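# Move the glass lid from the pot to the counter

## Task

Lift the glass lid off the pot and put it on the counter lying flat and upright (not flipped), with the pot still sitting on the stove; at the end no part of the robot may be in contact with the lid.

## Robot and tools

Robot: two arms, left_arm (carrying a five-finger left hand) and right_arm (a five-finger right hand). Base positions in the scene frame: left_arm (-0.010, +0.298, +0.010) m, right_arm (-0.028, -0.282, +0.033) m, both nearly unrotated. Scene frame: origin at table-top height midway between the arms, +x out over the table, +z up, left_arm on the +y side. Image left/right does not match arm names. A camera stand sits behind the arms. Loose objects may occasionally get nudged by an outside push.

Frames: every hand pose, target and wrist-camera pose in results is in that arm's own base frame; fixed cameras and the table use the scene frame. Reported hand positions can be a few cm off, more at long reach, and arms often rest 1 to 3 cm (up to 5) low of the commanded pose without any contact.

Hand point: sits 0.05 m in front of the palm and 0.15 m from the wrist face. Its +z runs along straight fingers, +y out of the palm, +x across the palm away from the thumb (toward the thumb for the left hand). Straight fingers extend 0.06 to 0.07 m past it along +z, 0.06 m behind it along -y. A wrist bracket on the little-finger side reaches 0.10 m across and can collide.

A row is 28 numbers, each in [-1, 1], always for both arms: left dx, dy, dz, rx, ry, rz, then left little, ring, middle, index, thumb_bend, thumb_turn, force_limit, speed; then the same 14 for the right arm. Pose numbers are offsets (not poses) from that arm's Hand target at the start of the action or move, along that arm's base axes; 1.0 equals 0.6 m or 180 degrees; rx, ry, rz form one rotation vector turning about the Hand target position. All zeros for the six means re-request the current Hand target. Finger numbers are targets: +1 open/straight, -1 closed; thumb_turn -1 puts the thumb opposite the fingers, +1 beside the palm. force_limit maps -1..+1 to about 0..10 N (0..15 N for thumb motors). speed rises linearly to full at +0.48; use -0.94 or lower for a gentle close. Every row must restate both hands: to keep a hand unchanged, resend the last eight hand numbers you sent (or, if none yet, its hand_measured six plus hand_force_limit and hand_speed). An opposed grip fits objects roughly 0.035 to 0.065 m thick, handles down to 0.025 m.

execute_actions(actions, cameras): actions is a list of actions; each action is up to 15 rows at 1/30 s each, the last row repeated to fill 15. Every row in an action counts from the action's starting Hand target. An empty list returns images. cameras: names from cam_head_left, cam_head_right, cam_high, cam_low, cam_left_wrist, cam_right_wrist, or ["all"].

move(target, speed, blend, blocking, cameras): target is one 28-number row or up to 15 rows, each counted from the same starting Hand targets. speed in m/s (0.002 to 4.3, default 0.25; rotation up to twice that in rad/s), one value or one per target. blend in m rounds corners between listed targets (0 = stop at each). Paths are straight, do not avoid obstacles, last 0.5 to 10 s. Avoid paths passing near an arm's own base. The result adds a move: line: done, off_target, moving, held or fault, plus limits (paced = pose clipped, held = steps withheld). done means within 10 mm and 2 degrees; it says nothing about contact.

wait(seconds 0 to 10), stop() brakes a running move, zoom_image(camera, region [x0,y0,x1,y1] px, at most 504 by 504), show_instructions() shows reference pages, finished_scene(scene 1 to 3) ends the scene irreversibly.

Results: end_effector_position (m) and quat per arm, Hand target (next offsets count from this), joint positions/velocities/torques, and per hand hand_measured, hand_stopped_by (moving, target, force, stalled, fault), hand_load_n (N, positive when pushed open; near 0 after losing a grip), hand_force_limit, hand_speed. Orientation commands are clipped to 40 degrees from the measured one each step. A MOTOR HOT line warns of overheating; at 100 °C an arm drops for 30 to 60 s, so avoid long stretched holds or pushing into unreachable poses. Joint limits (rad): waist ±2.880, shoulder 0 to 3.142, elbow 0 to 3.019, wrist pitch -1.693 to 1.571, wrist yaw ±1.571, wrist roll ±2.094.

Avoid: dropping or releasing the lid while it moves, hard hits or fast contact, pressing far past contact, arms touching each other or a hand gripping the other hand, excess finger force, anything falling off or being left off the table. To end a push, command back past the hand point. Images are 896x504.

Each tool is called after "Call:" as name(argument=value, ...) on one line, values as JSON.

Reference images:

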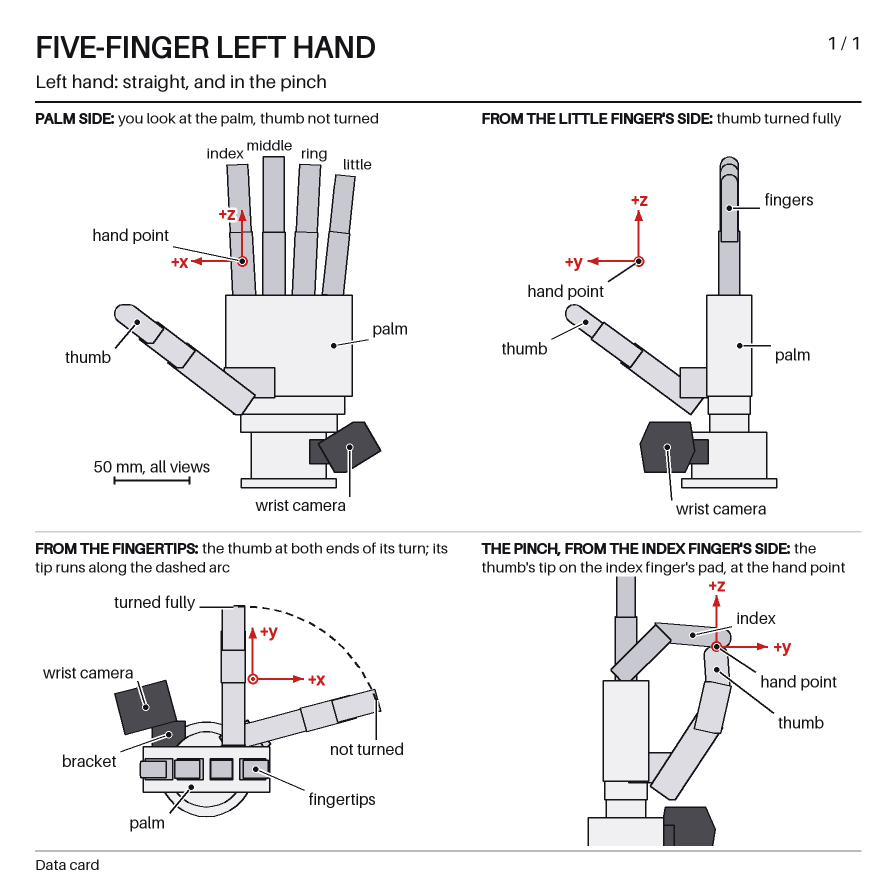

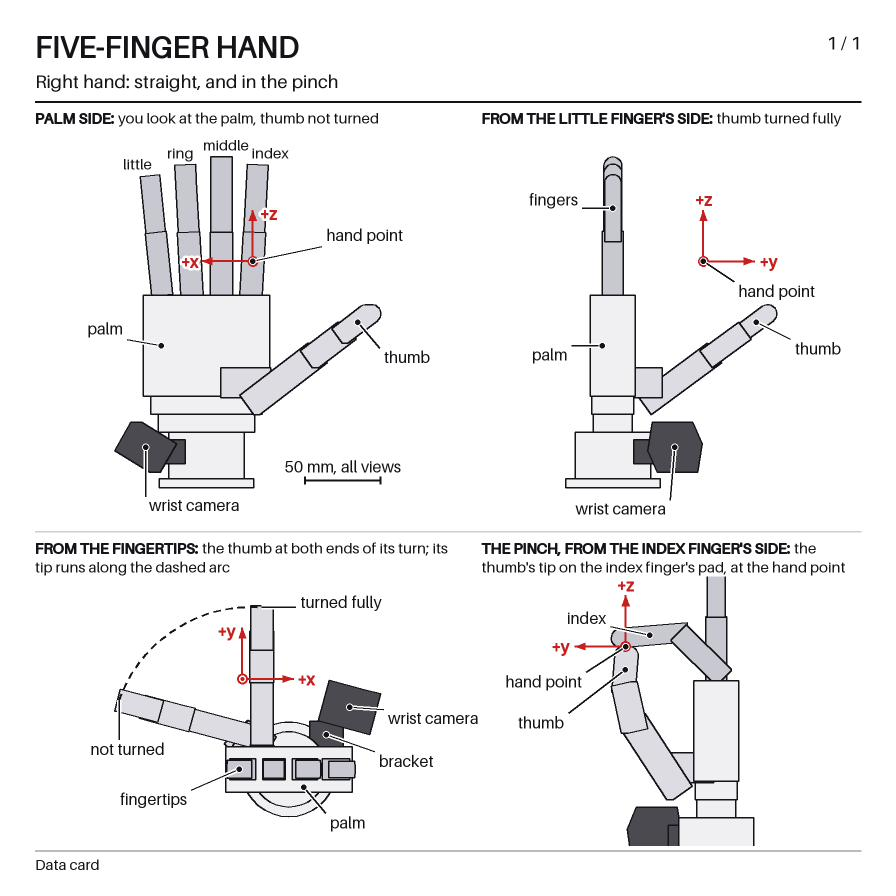

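## Session

Call:
execute_actions(actions=[])

Scene clock: 0.00 s.
left_arm: end_effector_position=(+0.7370, -0.3353, +0.3639) hand_measured=(+1.000, +1.000, +1.000, +1.000, +1.000, +1.000) hand_load_n=(+0.0, +0.0, +0.0, +0.0, +0.0, +0.0) hand_stopped_by=(target, target, target, target, target, target) hand_force_limit=0.00 hand_speed=-0.80 end_effector_quat_wxyz=(+0.163, +0.943, -0.057, +0.285) | right_arm: end_effector_position=(+0.3771, -0.3452, +0.0765) hand_measured=(+1.000, +1.000, +1.000, +1.000, +1.000, +1.000) hand_load_n=(+0.0, +0.0, +0.0, +0.0, +0.0, +0.0) hand_stopped_by=(target, target, target, target, target, target) hand_force_limit=0.00 hand_speed=-0.80 end_effector_quat_wxyz=(+0.337, +0.805, -0.488, +0.036)
Joint positions: left_arm=[-0.328 2.007 2.262 -1.172 0.155 -1.83] | right_arm=[-0.449 1.914 1.414 -1.063 0.691 -0.933]
Joint velocities: within noise
Joint torques (N m): no reading
Heat: left arm: hottest shoulder 30 °C; right arm: hottest waist 29 °C.
Hand target: left_arm +0.7414, -0.3368, +0.3662; +0.164, +0.941, -0.058, +0.290 | right_arm +0.3846, -0.3488, +0.0848; +0.336, +0.802, -0.491, +0.048

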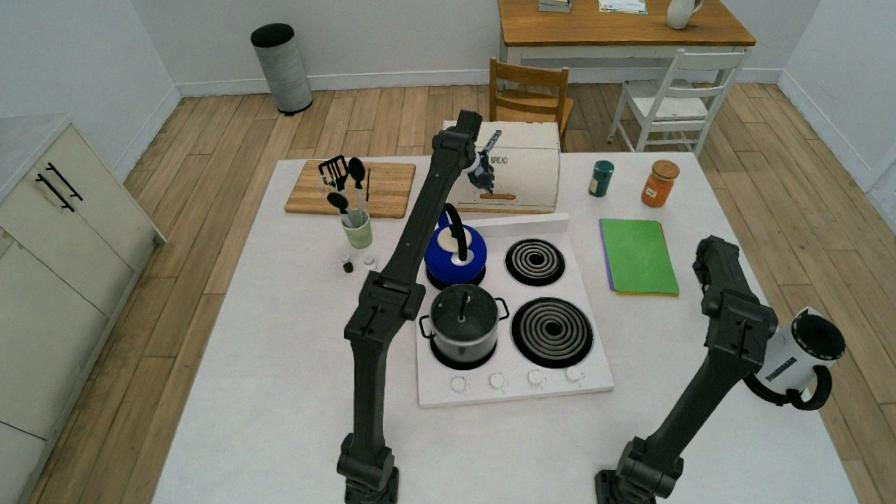

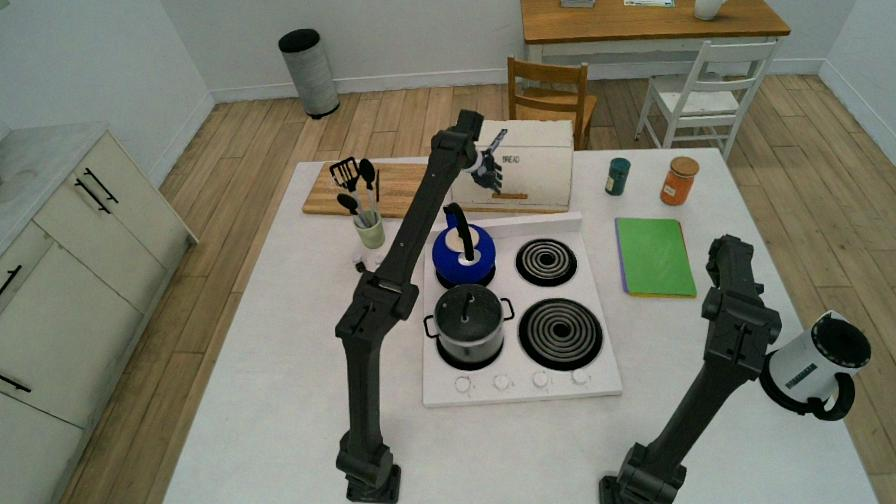

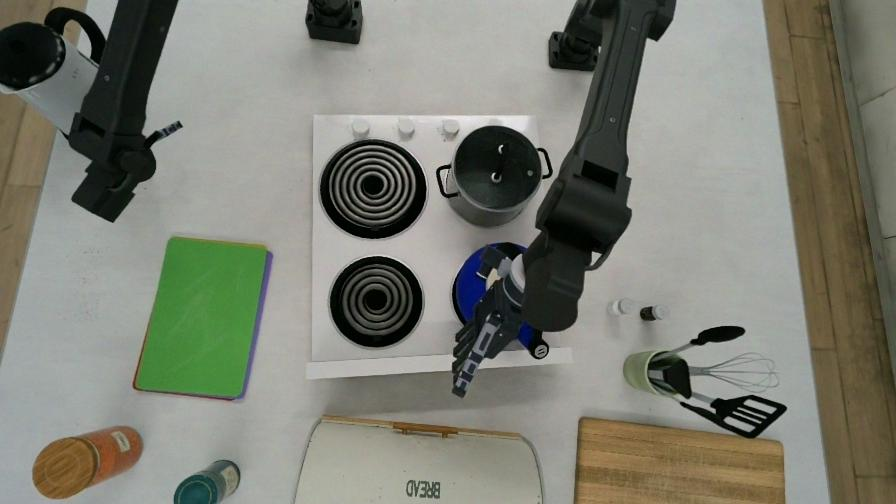

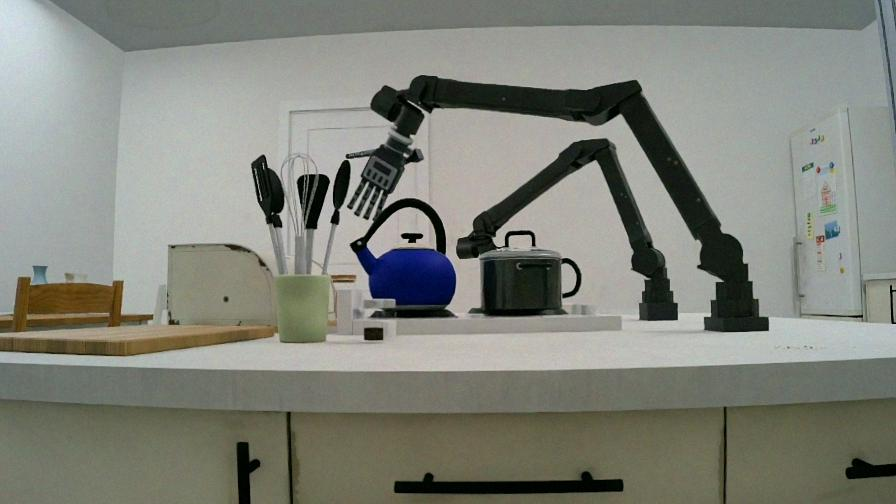

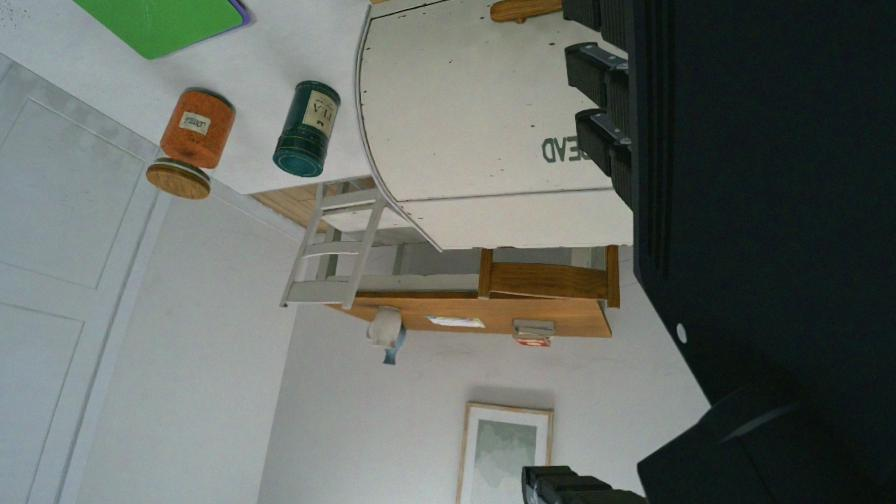

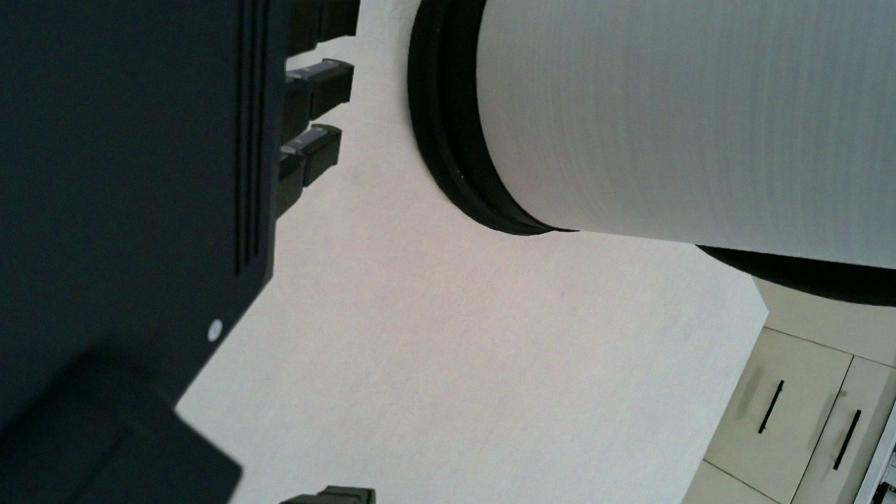

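Call:
zoom_image(camera="cam_high", region=[400, 100, 620, 240])

Call:
zoom_image(camera="cam_low", region=[420, 210, 620, 340])

Call:
zoom_image(camera="cam_head_left", region=[400, 260, 540, 380])

Scaled by 2.291 from the camera's 896x504 image, which has a finer 1280x720 frame.

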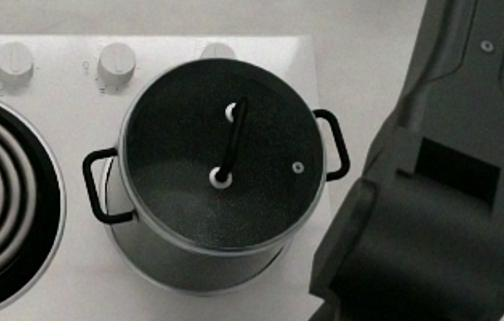

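Scaled by 2.520 from the camera's 896x504 image, which has a finer 1280x720 frame.

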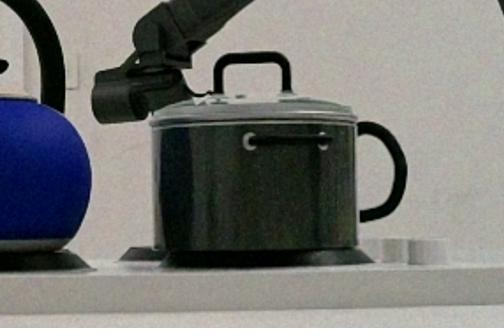

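Scaled by 3.600 from the camera's 896x504 image, which has a finer 1280x720 frame.

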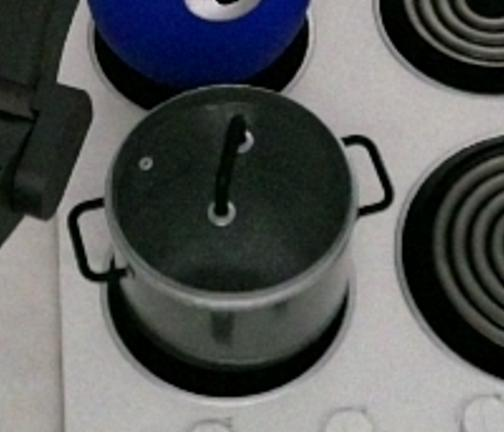

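Call:
move(target=[[0,0.1,0.15,0,0,0.05,1,1,1,1,1,1,0,-0.8, 0,0,0.3,0,0,0,1,1,0.5,0.5,0.3,-1,0,0.2],[-0.2,0.75,0.2,0,0,0.22,1,1,1,1,1,1,0,-0.8, -0.1,0.738,0.47,0.28,-0.335,0.006,1,1,0.5,0.5,0.3,-1,0,0.2]], blend=0.05, speed=0.3, cameras=["cam_head_left","cam_high","cam_low","cam_right_wrist"])

Scene clock: 208.20 s.
left_arm: end_effector_position=(+0.6272, +0.1112, +0.4821) hand_measured=(+1.000, +1.000, +1.000, +1.000, +1.000, +1.000) hand_load_n=(+0.0, +0.0, +0.0, +0.0, +0.0, +0.0) hand_stopped_by=(target, target, target, target, target, target) hand_force_limit=0.00 hand_speed=-0.80 end_effector_quat_wxyz=(+0.057, +0.905, +0.267, +0.325) | right_arm: end_effector_position=(+0.3225, +0.0903, +0.3622) hand_measured=(+1.000, +1.000, +0.500, +0.500, +0.300, -1.000) hand_load_n=(+0.0, +0.0, +0.0, +0.0, +0.0, +0.0) hand_stopped_by=(target, target, target, target, target, target) hand_force_limit=0.00 hand_speed=0.20 end_effector_quat_wxyz=(-0.295, +0.744, -0.556, +0.225)
Joint positions: left_arm=[0.282 1.547 1.944 -1.301 0.105 -1.9] | right_arm=[0.151 0.892 1.24 -1.162 -0.087 -0.102]
Joint torques (N m): left_arm=[-0.91 -11.11 9.31 1.48 0.33 0.03] | right_arm=[-1.14 -2.43 9.31 2.07 0.05 0.22]
Heat: left arm: hottest shoulder 40 °C; right arm: hottest shoulder 34 °C.
Hand target: left_arm +0.6215, +0.1130, +0.4861; +0.056, +0.905, +0.265, +0.328 | right_arm +0.3246, +0.0941, +0.3669; -0.305, +0.738, -0.556, +0.230
Off the commanded pose: left_arm 0.007 m, 0 deg | right_arm 0.006 m, 1 deg.
move: done
Images, in order (width x height): cam_head_left 896x504, cam_high 896x504, cam_low 896x504, cam_right_wrist 896x504.

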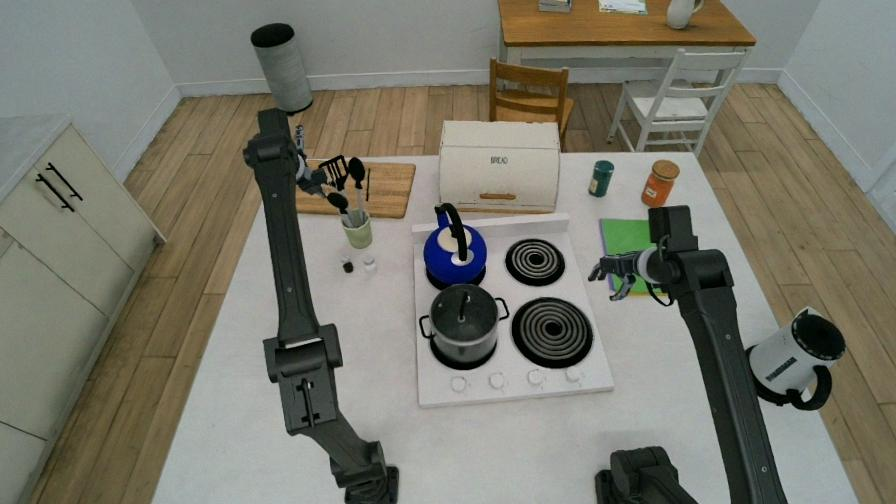

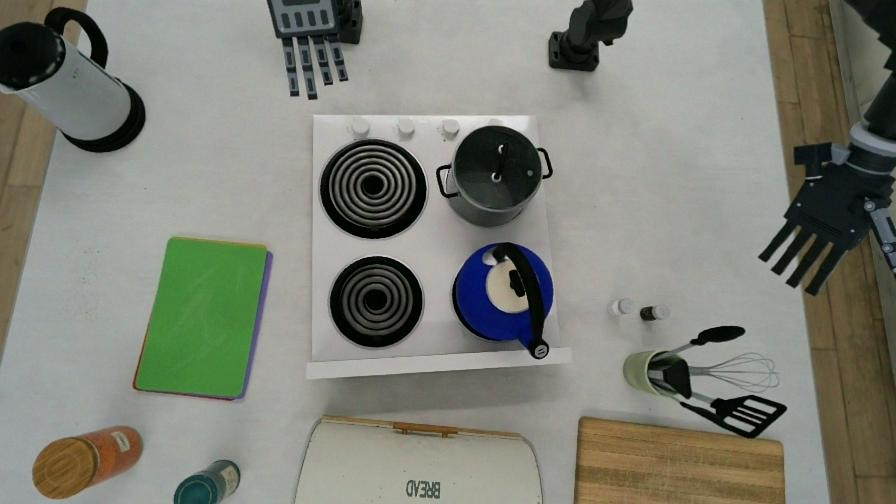

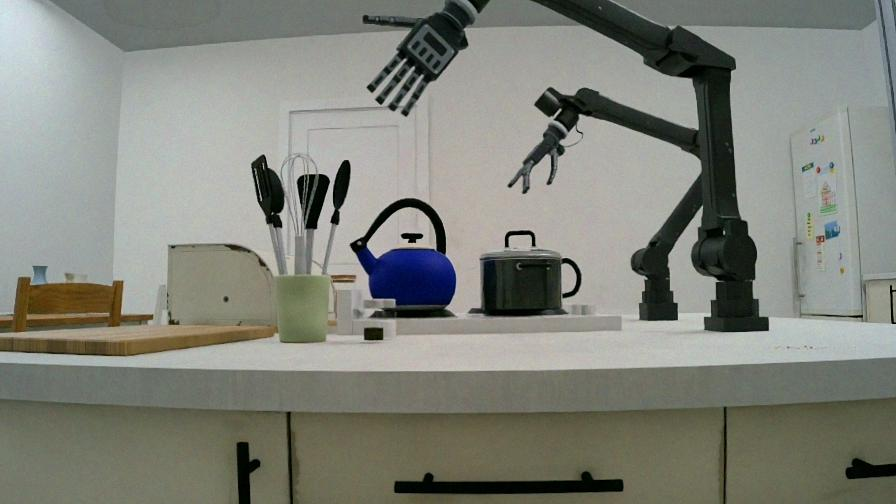

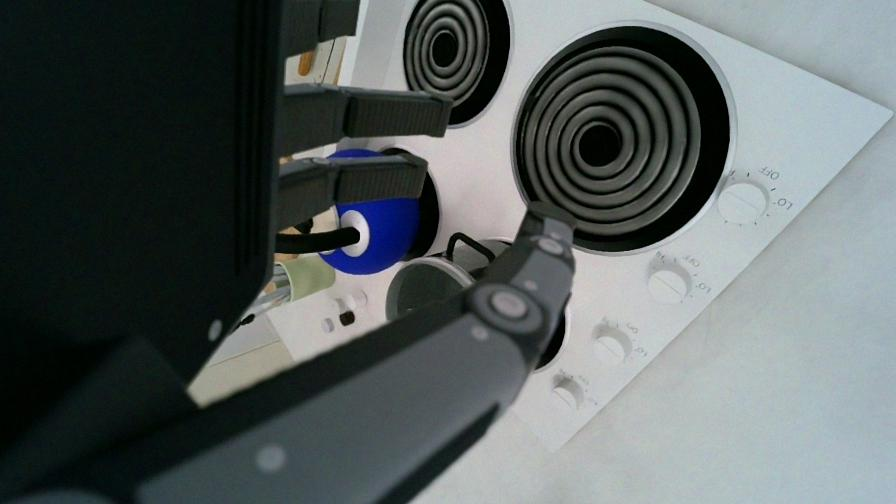

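Call:
move(target=[0,0,0,0,0,0,1,1,1,1,1,1,0,-0.8, 0.079,0.459,-0.1,0.1998,-0.1729,0.3476,1,1,0.5,0.5,0.0,-1,0,0.2], speed=0.25, cameras=["cam_head_left","cam_high","cam_low","cam_right_wrist"])

Scene clock: 296.93 s.
left_arm: end_effector_position=(+0.6272, +0.1112, +0.4821) hand_measured=(+1.000, +1.000, +1.000, +1.000, +1.000, +1.000) hand_load_n=(+0.0, +0.0, +0.0, +0.5, +0.0, +0.0) hand_stopped_by=(target, target, target, target, target, target) hand_force_limit=0.00 hand_speed=-0.80 end_effector_quat_wxyz=(+0.057, +0.905, +0.267, +0.325) | right_arm: end_effector_position=(+0.3711, +0.3645, +0.3000) hand_measured=(+1.000, +1.000, +0.500, +0.500, +0.000, -1.000) hand_load_n=(+0.0, +0.0, +0.0, +0.0, +0.0, +0.0) hand_stopped_by=(target, target, target, target, target, target) hand_force_limit=0.00 hand_speed=0.20 end_effector_quat_wxyz=(+0.700, -0.710, +0.054, -0.050)
Joint positions: left_arm=[0.282 1.547 1.944 -1.301 0.105 -1.9] | right_arm=[0.425 1.294 0.895 0.374 -0.998 -0.018]
Joint torques (N m): left_arm=[-1.32 -10.23 9.17 1.59 0.36 0.02] | right_arm=[-1.44 -6.48 10.32 2.22 -0.18 0.22]
Heat: left arm: hottest shoulder 37 °C; right arm: hottest elbow 33 °C.
Hand target: left_arm +0.6215, +0.1130, +0.4861; +0.056, +0.905, +0.265, +0.328 | right_arm +0.3721, +0.3694, +0.3069; +0.705, -0.705, +0.048, -0.049
Off the commanded pose: left_arm 0.007 m, 0 deg | right_arm 0.009 m, 1 deg.
move: done
Images, in order (width x height): cam_head_left 896x504, cam_high 896x504, cam_low 896x504, cam_right_wrist 896x504.

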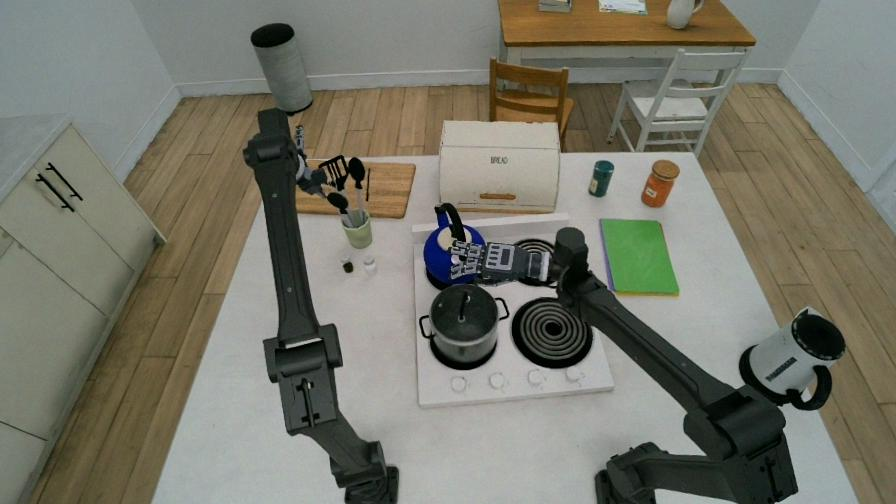

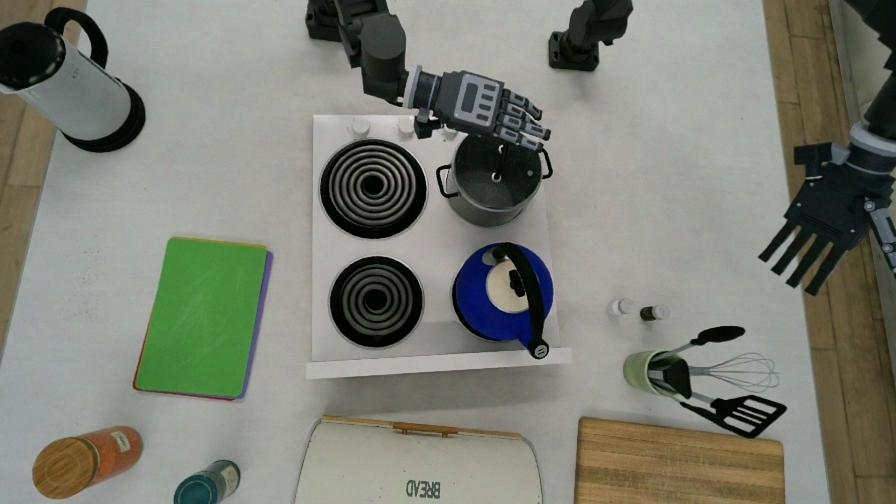

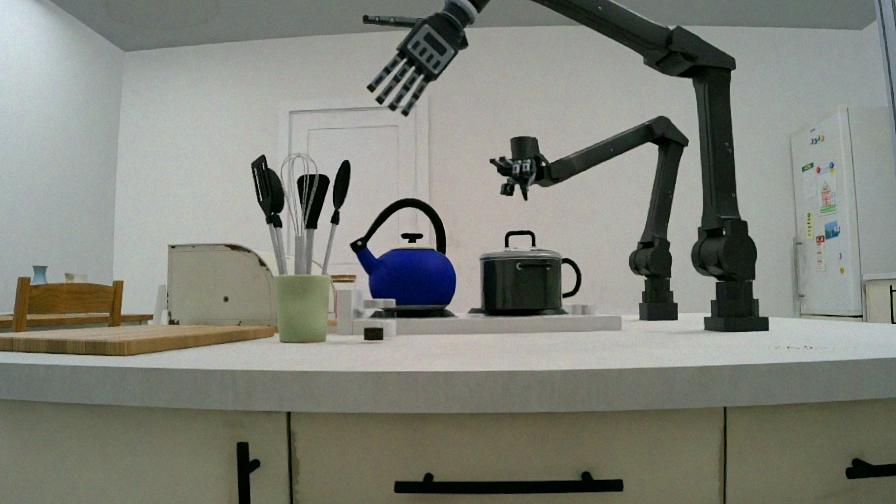

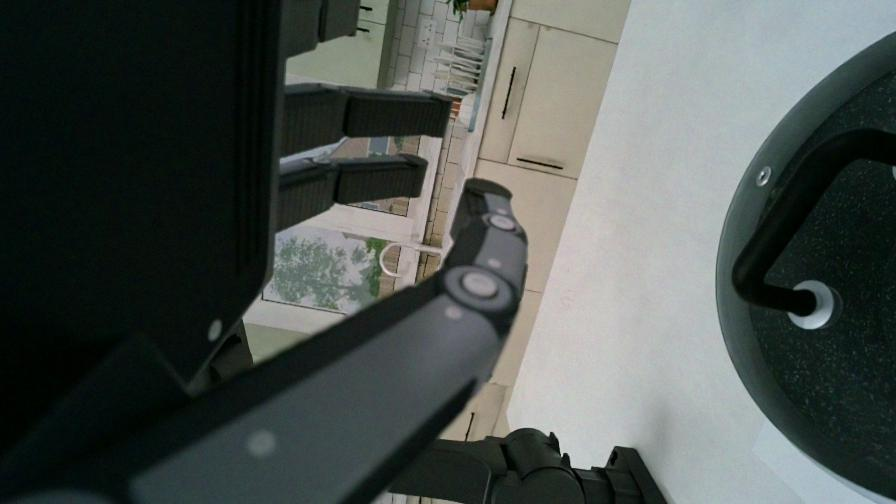

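Call:
zoom_image(camera="cam_high", region=[400, 60, 600, 240])

Call:
zoom_image(camera="cam_low", region=[440, 120, 640, 330])

Call:
zoom_image(camera="cam_head_left", region=[400, 210, 620, 390])

Scaled by 2.520 from the camera's 896x504 image, which has a finer 1280x720 frame.

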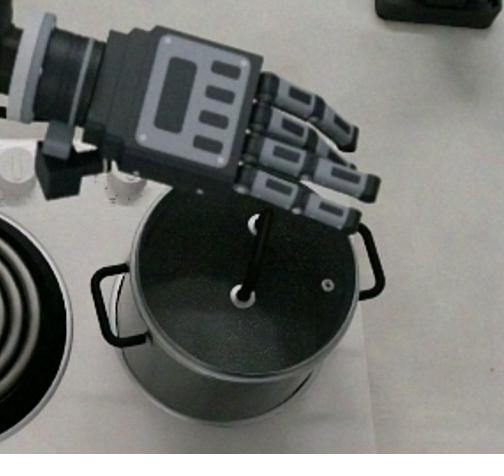

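Scaled by 2.400 from the camera's 896x504 image, which has a finer 1280x720 frame.

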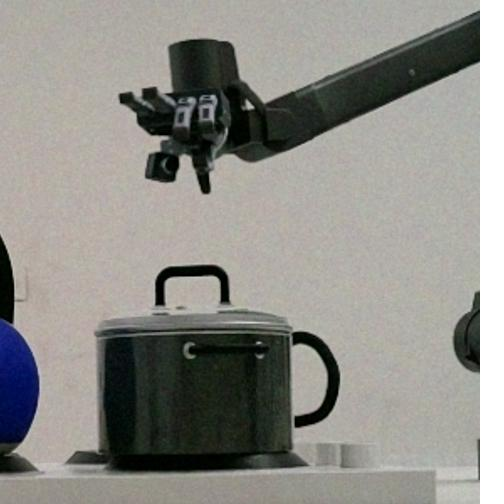

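Scaled by 2.291 from the camera's 896x504 image, which has a finer 1280x720 frame.

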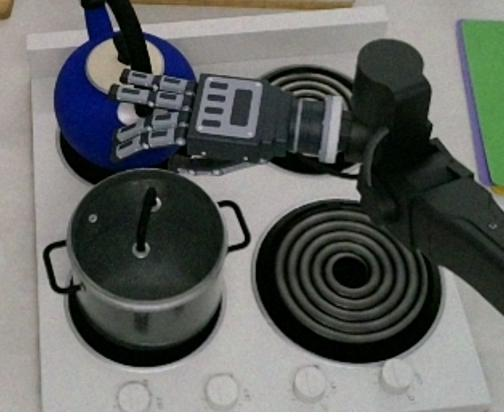

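Call:
move(target=[0,0,0,0,0,0,1,1,1,1,1,1,0,-0.8, 0.008,0.024,-0.103,0,0,0,1,1,0.5,0.5,-0.25,-1,0,0.2], speed=0.12, cameras=["cam_head_left","cam_high","cam_low","cam_right_wrist"])

Call:
zoom_image(camera="cam_high", region=[400, 60, 600, 240])

Call:
zoom_image(camera="cam_low", region=[460, 150, 600, 290])

Call:
zoom_image(camera="cam_head_left", region=[400, 210, 620, 390])

Scene clock: 343.47 s.
left_arm: end_effector_position=(+0.6272, +0.1112, +0.4821) hand_measured=(+1.000, +1.000, +1.000, +1.000, +1.000, +1.000) hand_load_n=(+0.0, +0.0, +0.0, +0.0, +0.0, +0.0) hand_stopped_by=(target, target, target, target, target, target) hand_force_limit=0.00 hand_speed=-0.80 end_effector_quat_wxyz=(+0.057, +0.905, +0.267, +0.325) | right_arm: end_effector_position=(+0.3779, +0.3795, +0.2440) hand_measured=(+1.000, +1.000, +0.500, +0.500, -0.250, -1.000) hand_load_n=(+0.0, +0.0, +0.0, +0.0, +0.5, +0.0) hand_stopped_by=(target, target, target, target, target, target) hand_force_limit=0.00 hand_speed=0.20 end_effector_quat_wxyz=(+0.702, -0.708, +0.049, -0.052)
Joint positions: left_arm=[0.282 1.547 1.944 -1.301 0.105 -1.9] | right_arm=[0.45 1.41 0.833 0.562 -0.979 -0.017]
Joint torques (N m): left_arm=[-1.08 -11.16 9.11 1.62 0.42 0.02] | right_arm=[-1.38 -7.24 8.57 2.22 0.05 0.21]
Heat: left arm: hottest shoulder 36 °C; right arm: hottest elbow 35 °C.
Hand target: left_arm +0.6215, +0.1130, +0.4861; +0.056, +0.905, +0.265, +0.328 | right_arm +0.3769, +0.3838, +0.2452; +0.706, -0.705, +0.048, -0.049
Off the commanded pose: left_arm 0.007 m, 0 deg | right_arm 0.004 m, 1 deg.
move: done
Images, in order (width x height): cam_head_left 896x504, cam_high 896x504, cam_low 896x504, cam_right_wrist 896x504.

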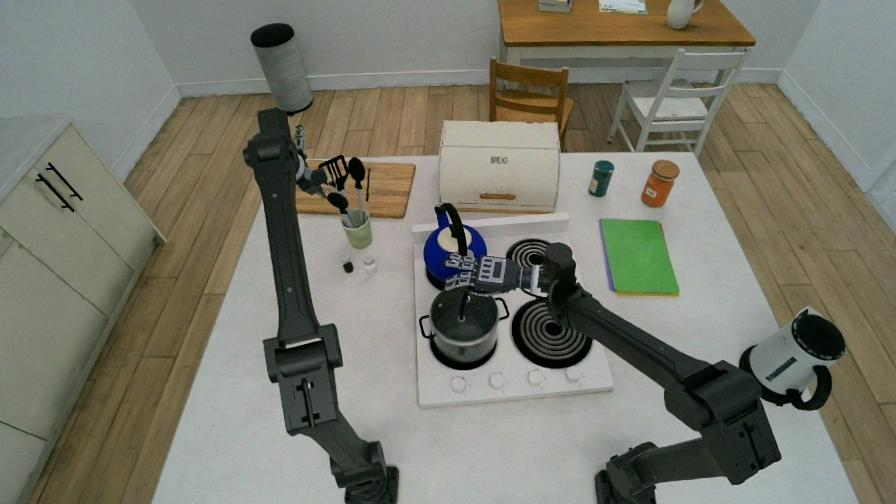

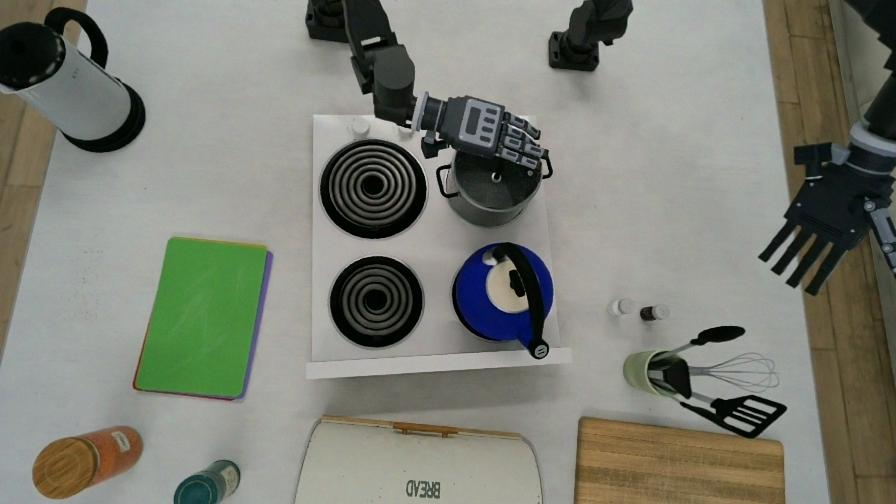

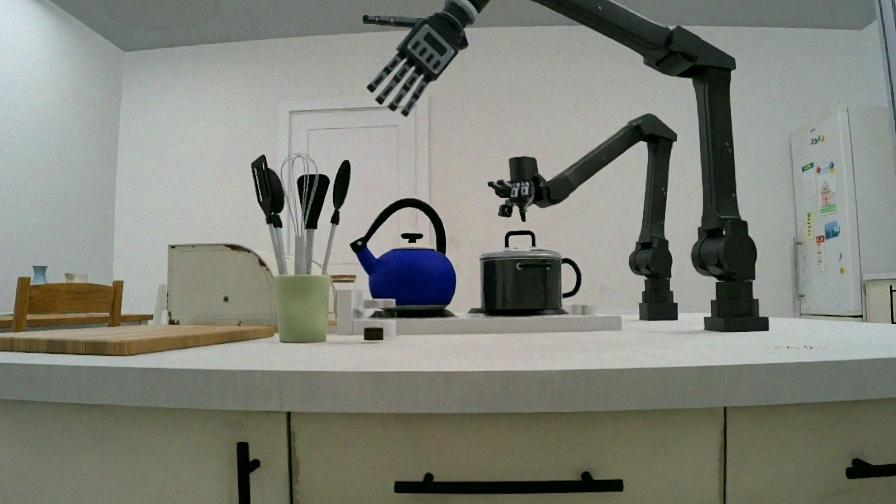

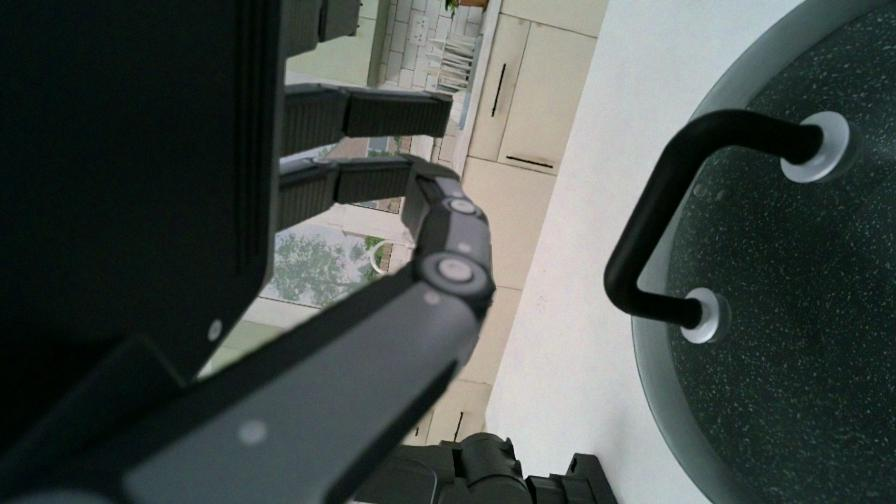

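Scaled by 2.520 from the camera's 896x504 image, which has a finer 1280x720 frame.

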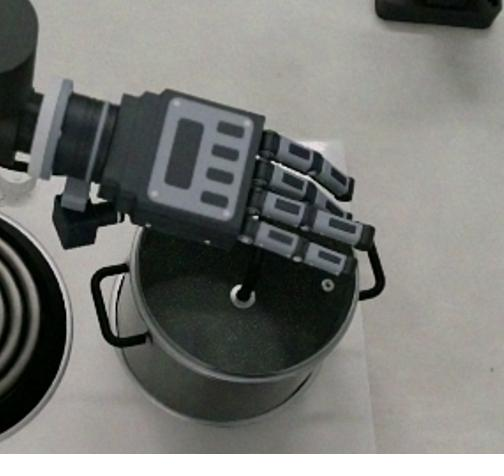

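Scaled by 3.600 from the camera's 896x504 image, which has a finer 1280x720 frame.

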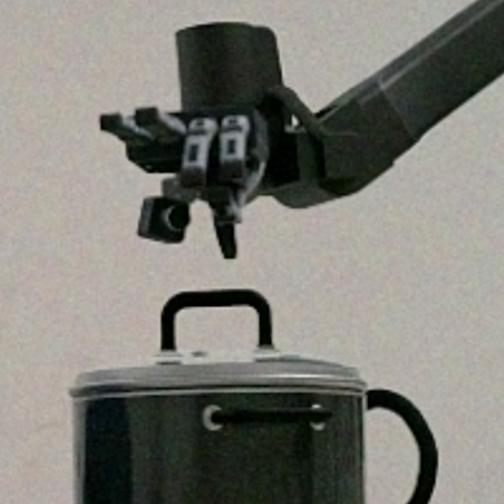

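Scaled by 2.291 from the camera's 896x504 image, which has a finer 1280x720 frame.

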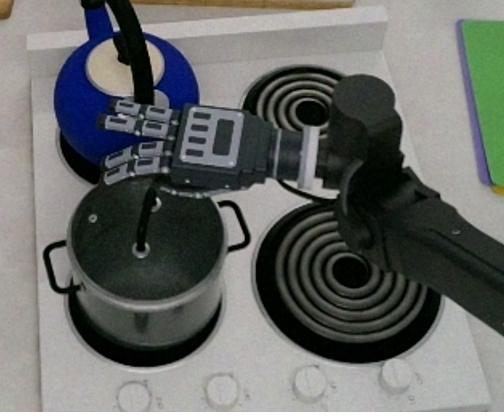

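Call:
move(target=[0,0,0,0,0,0,1,1,1,1,1,1,0,-0.8, 0,0,-0.042,0,0,0,1,1,0.5,0.5,-0.3,-1,0,0.2], speed=0.08, cameras=["cam_head_left","cam_high","cam_low","cam_right_wrist"])

Call:
zoom_image(camera="cam_low", region=[460, 150, 600, 290])

Call:
zoom_image(camera="cam_head_left", region=[400, 230, 560, 350])

Scene clock: 393.23 s.
left_arm: end_effector_position=(+0.6272, +0.1112, +0.4821) hand_measured=(+1.000, +1.000, +1.000, +1.000, +1.000, +1.000) hand_load_n=(+0.0, +0.0, +0.0, +0.0, +0.0, +0.0) hand_stopped_by=(target, target, target, target, target, target) hand_force_limit=0.00 hand_speed=-0.80 end_effector_quat_wxyz=(+0.057, +0.905, +0.267, +0.325) | right_arm: end_effector_position=(+0.3782, +0.3797, +0.2201) hand_measured=(+1.000, +1.000, +0.500, +0.500, -0.300, -1.000) hand_load_n=(-0.5, +0.0, +0.0, +0.0, +0.5, -0.5) hand_stopped_by=(target, target, target, target, target, target) hand_force_limit=0.00 hand_speed=0.20 end_effector_quat_wxyz=(+0.703, -0.708, +0.048, -0.053)
Joint positions: left_arm=[0.282 1.547 1.944 -1.301 0.105 -1.9] | right_arm=[0.45 1.453 0.801 0.641 -0.979 -0.017]
Joint torques (N m): left_arm=[-1.9 -9.76 9.11 1.42 0.43 0] | right_arm=[-1.14 -7.36 8.09 2.25 0.03 0.21]
Heat: left arm: hottest shoulder 36 °C; right arm: hottest elbow 34 °C.
Hand target: left_arm +0.6215, +0.1130, +0.4861; +0.056, +0.905, +0.265, +0.328 | right_arm +0.3769, +0.3838, +0.2199; +0.705, -0.705, +0.048, -0.049
Off the commanded pose: left_arm 0.007 m, 0 deg | right_arm 0.004 m, 1 deg.
move: done
Images, in order (width x height): cam_head_left 896x504, cam_high 896x504, cam_low 896x504, cam_right_wrist 896x504.

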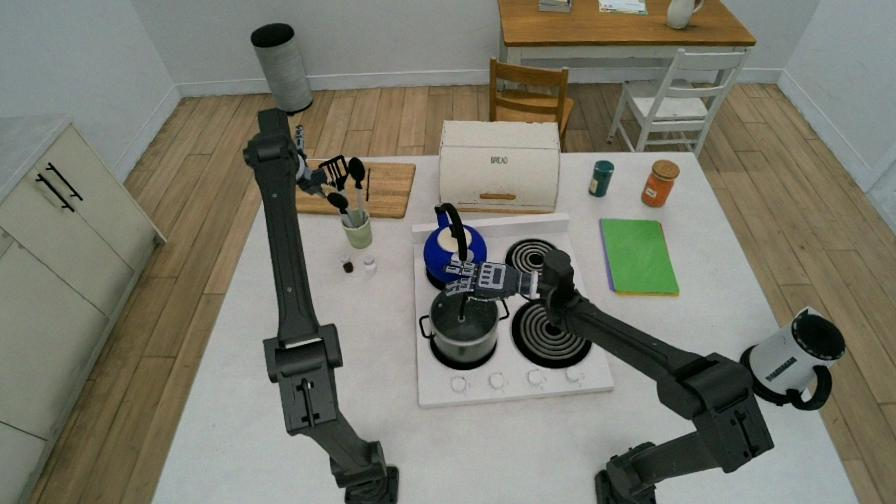

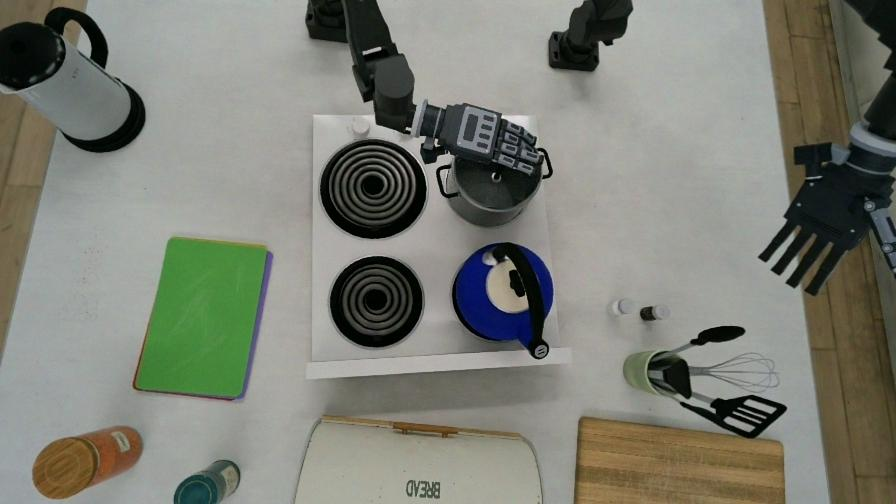

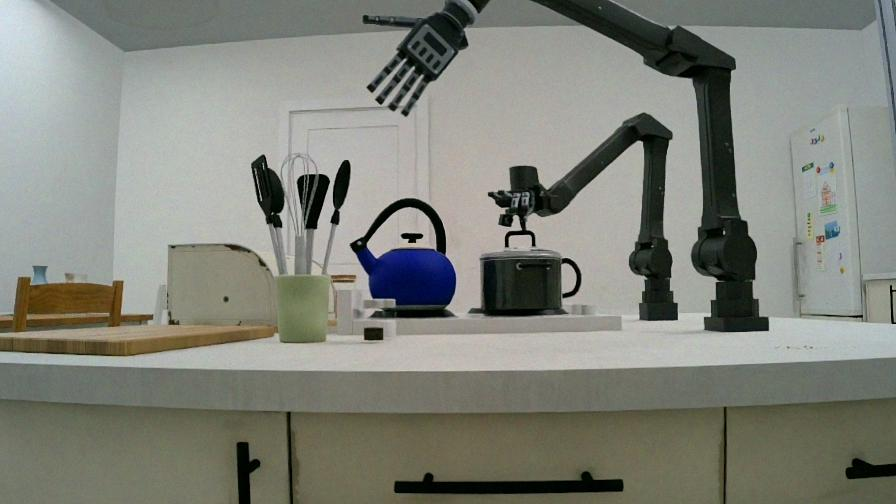

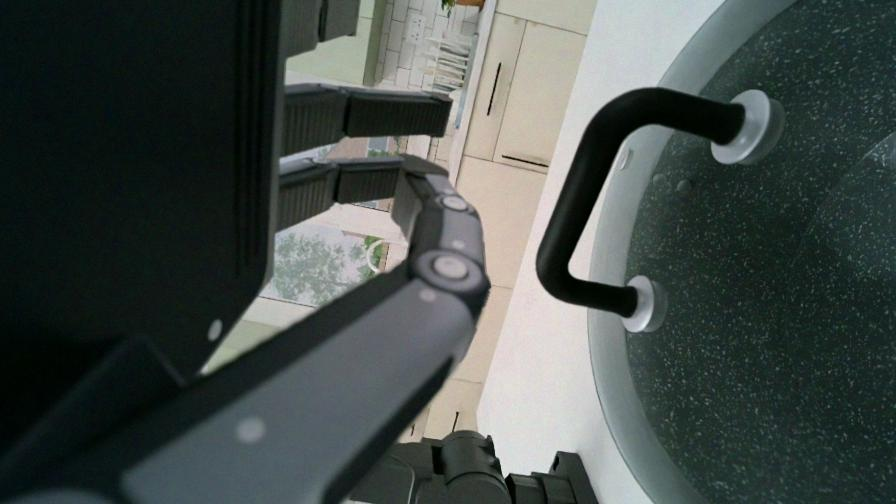

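Scaled by 3.600 from the camera's 896x504 image, which has a finer 1280x720 frame.

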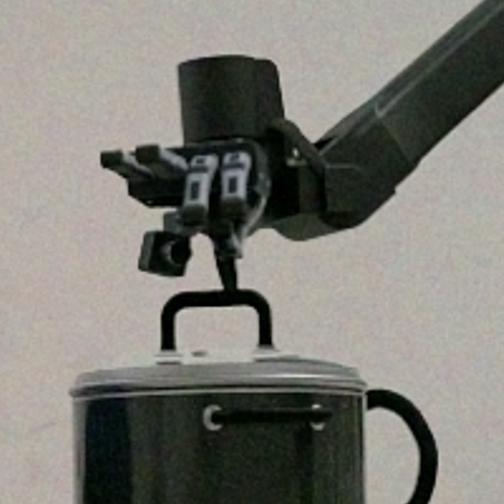

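Scaled by 3.150 from the camera's 896x504 image, which has a finer 1280x720 frame.

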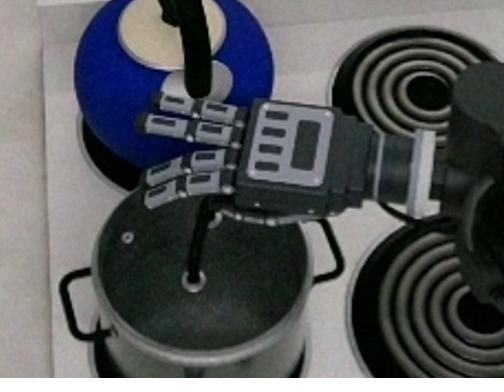

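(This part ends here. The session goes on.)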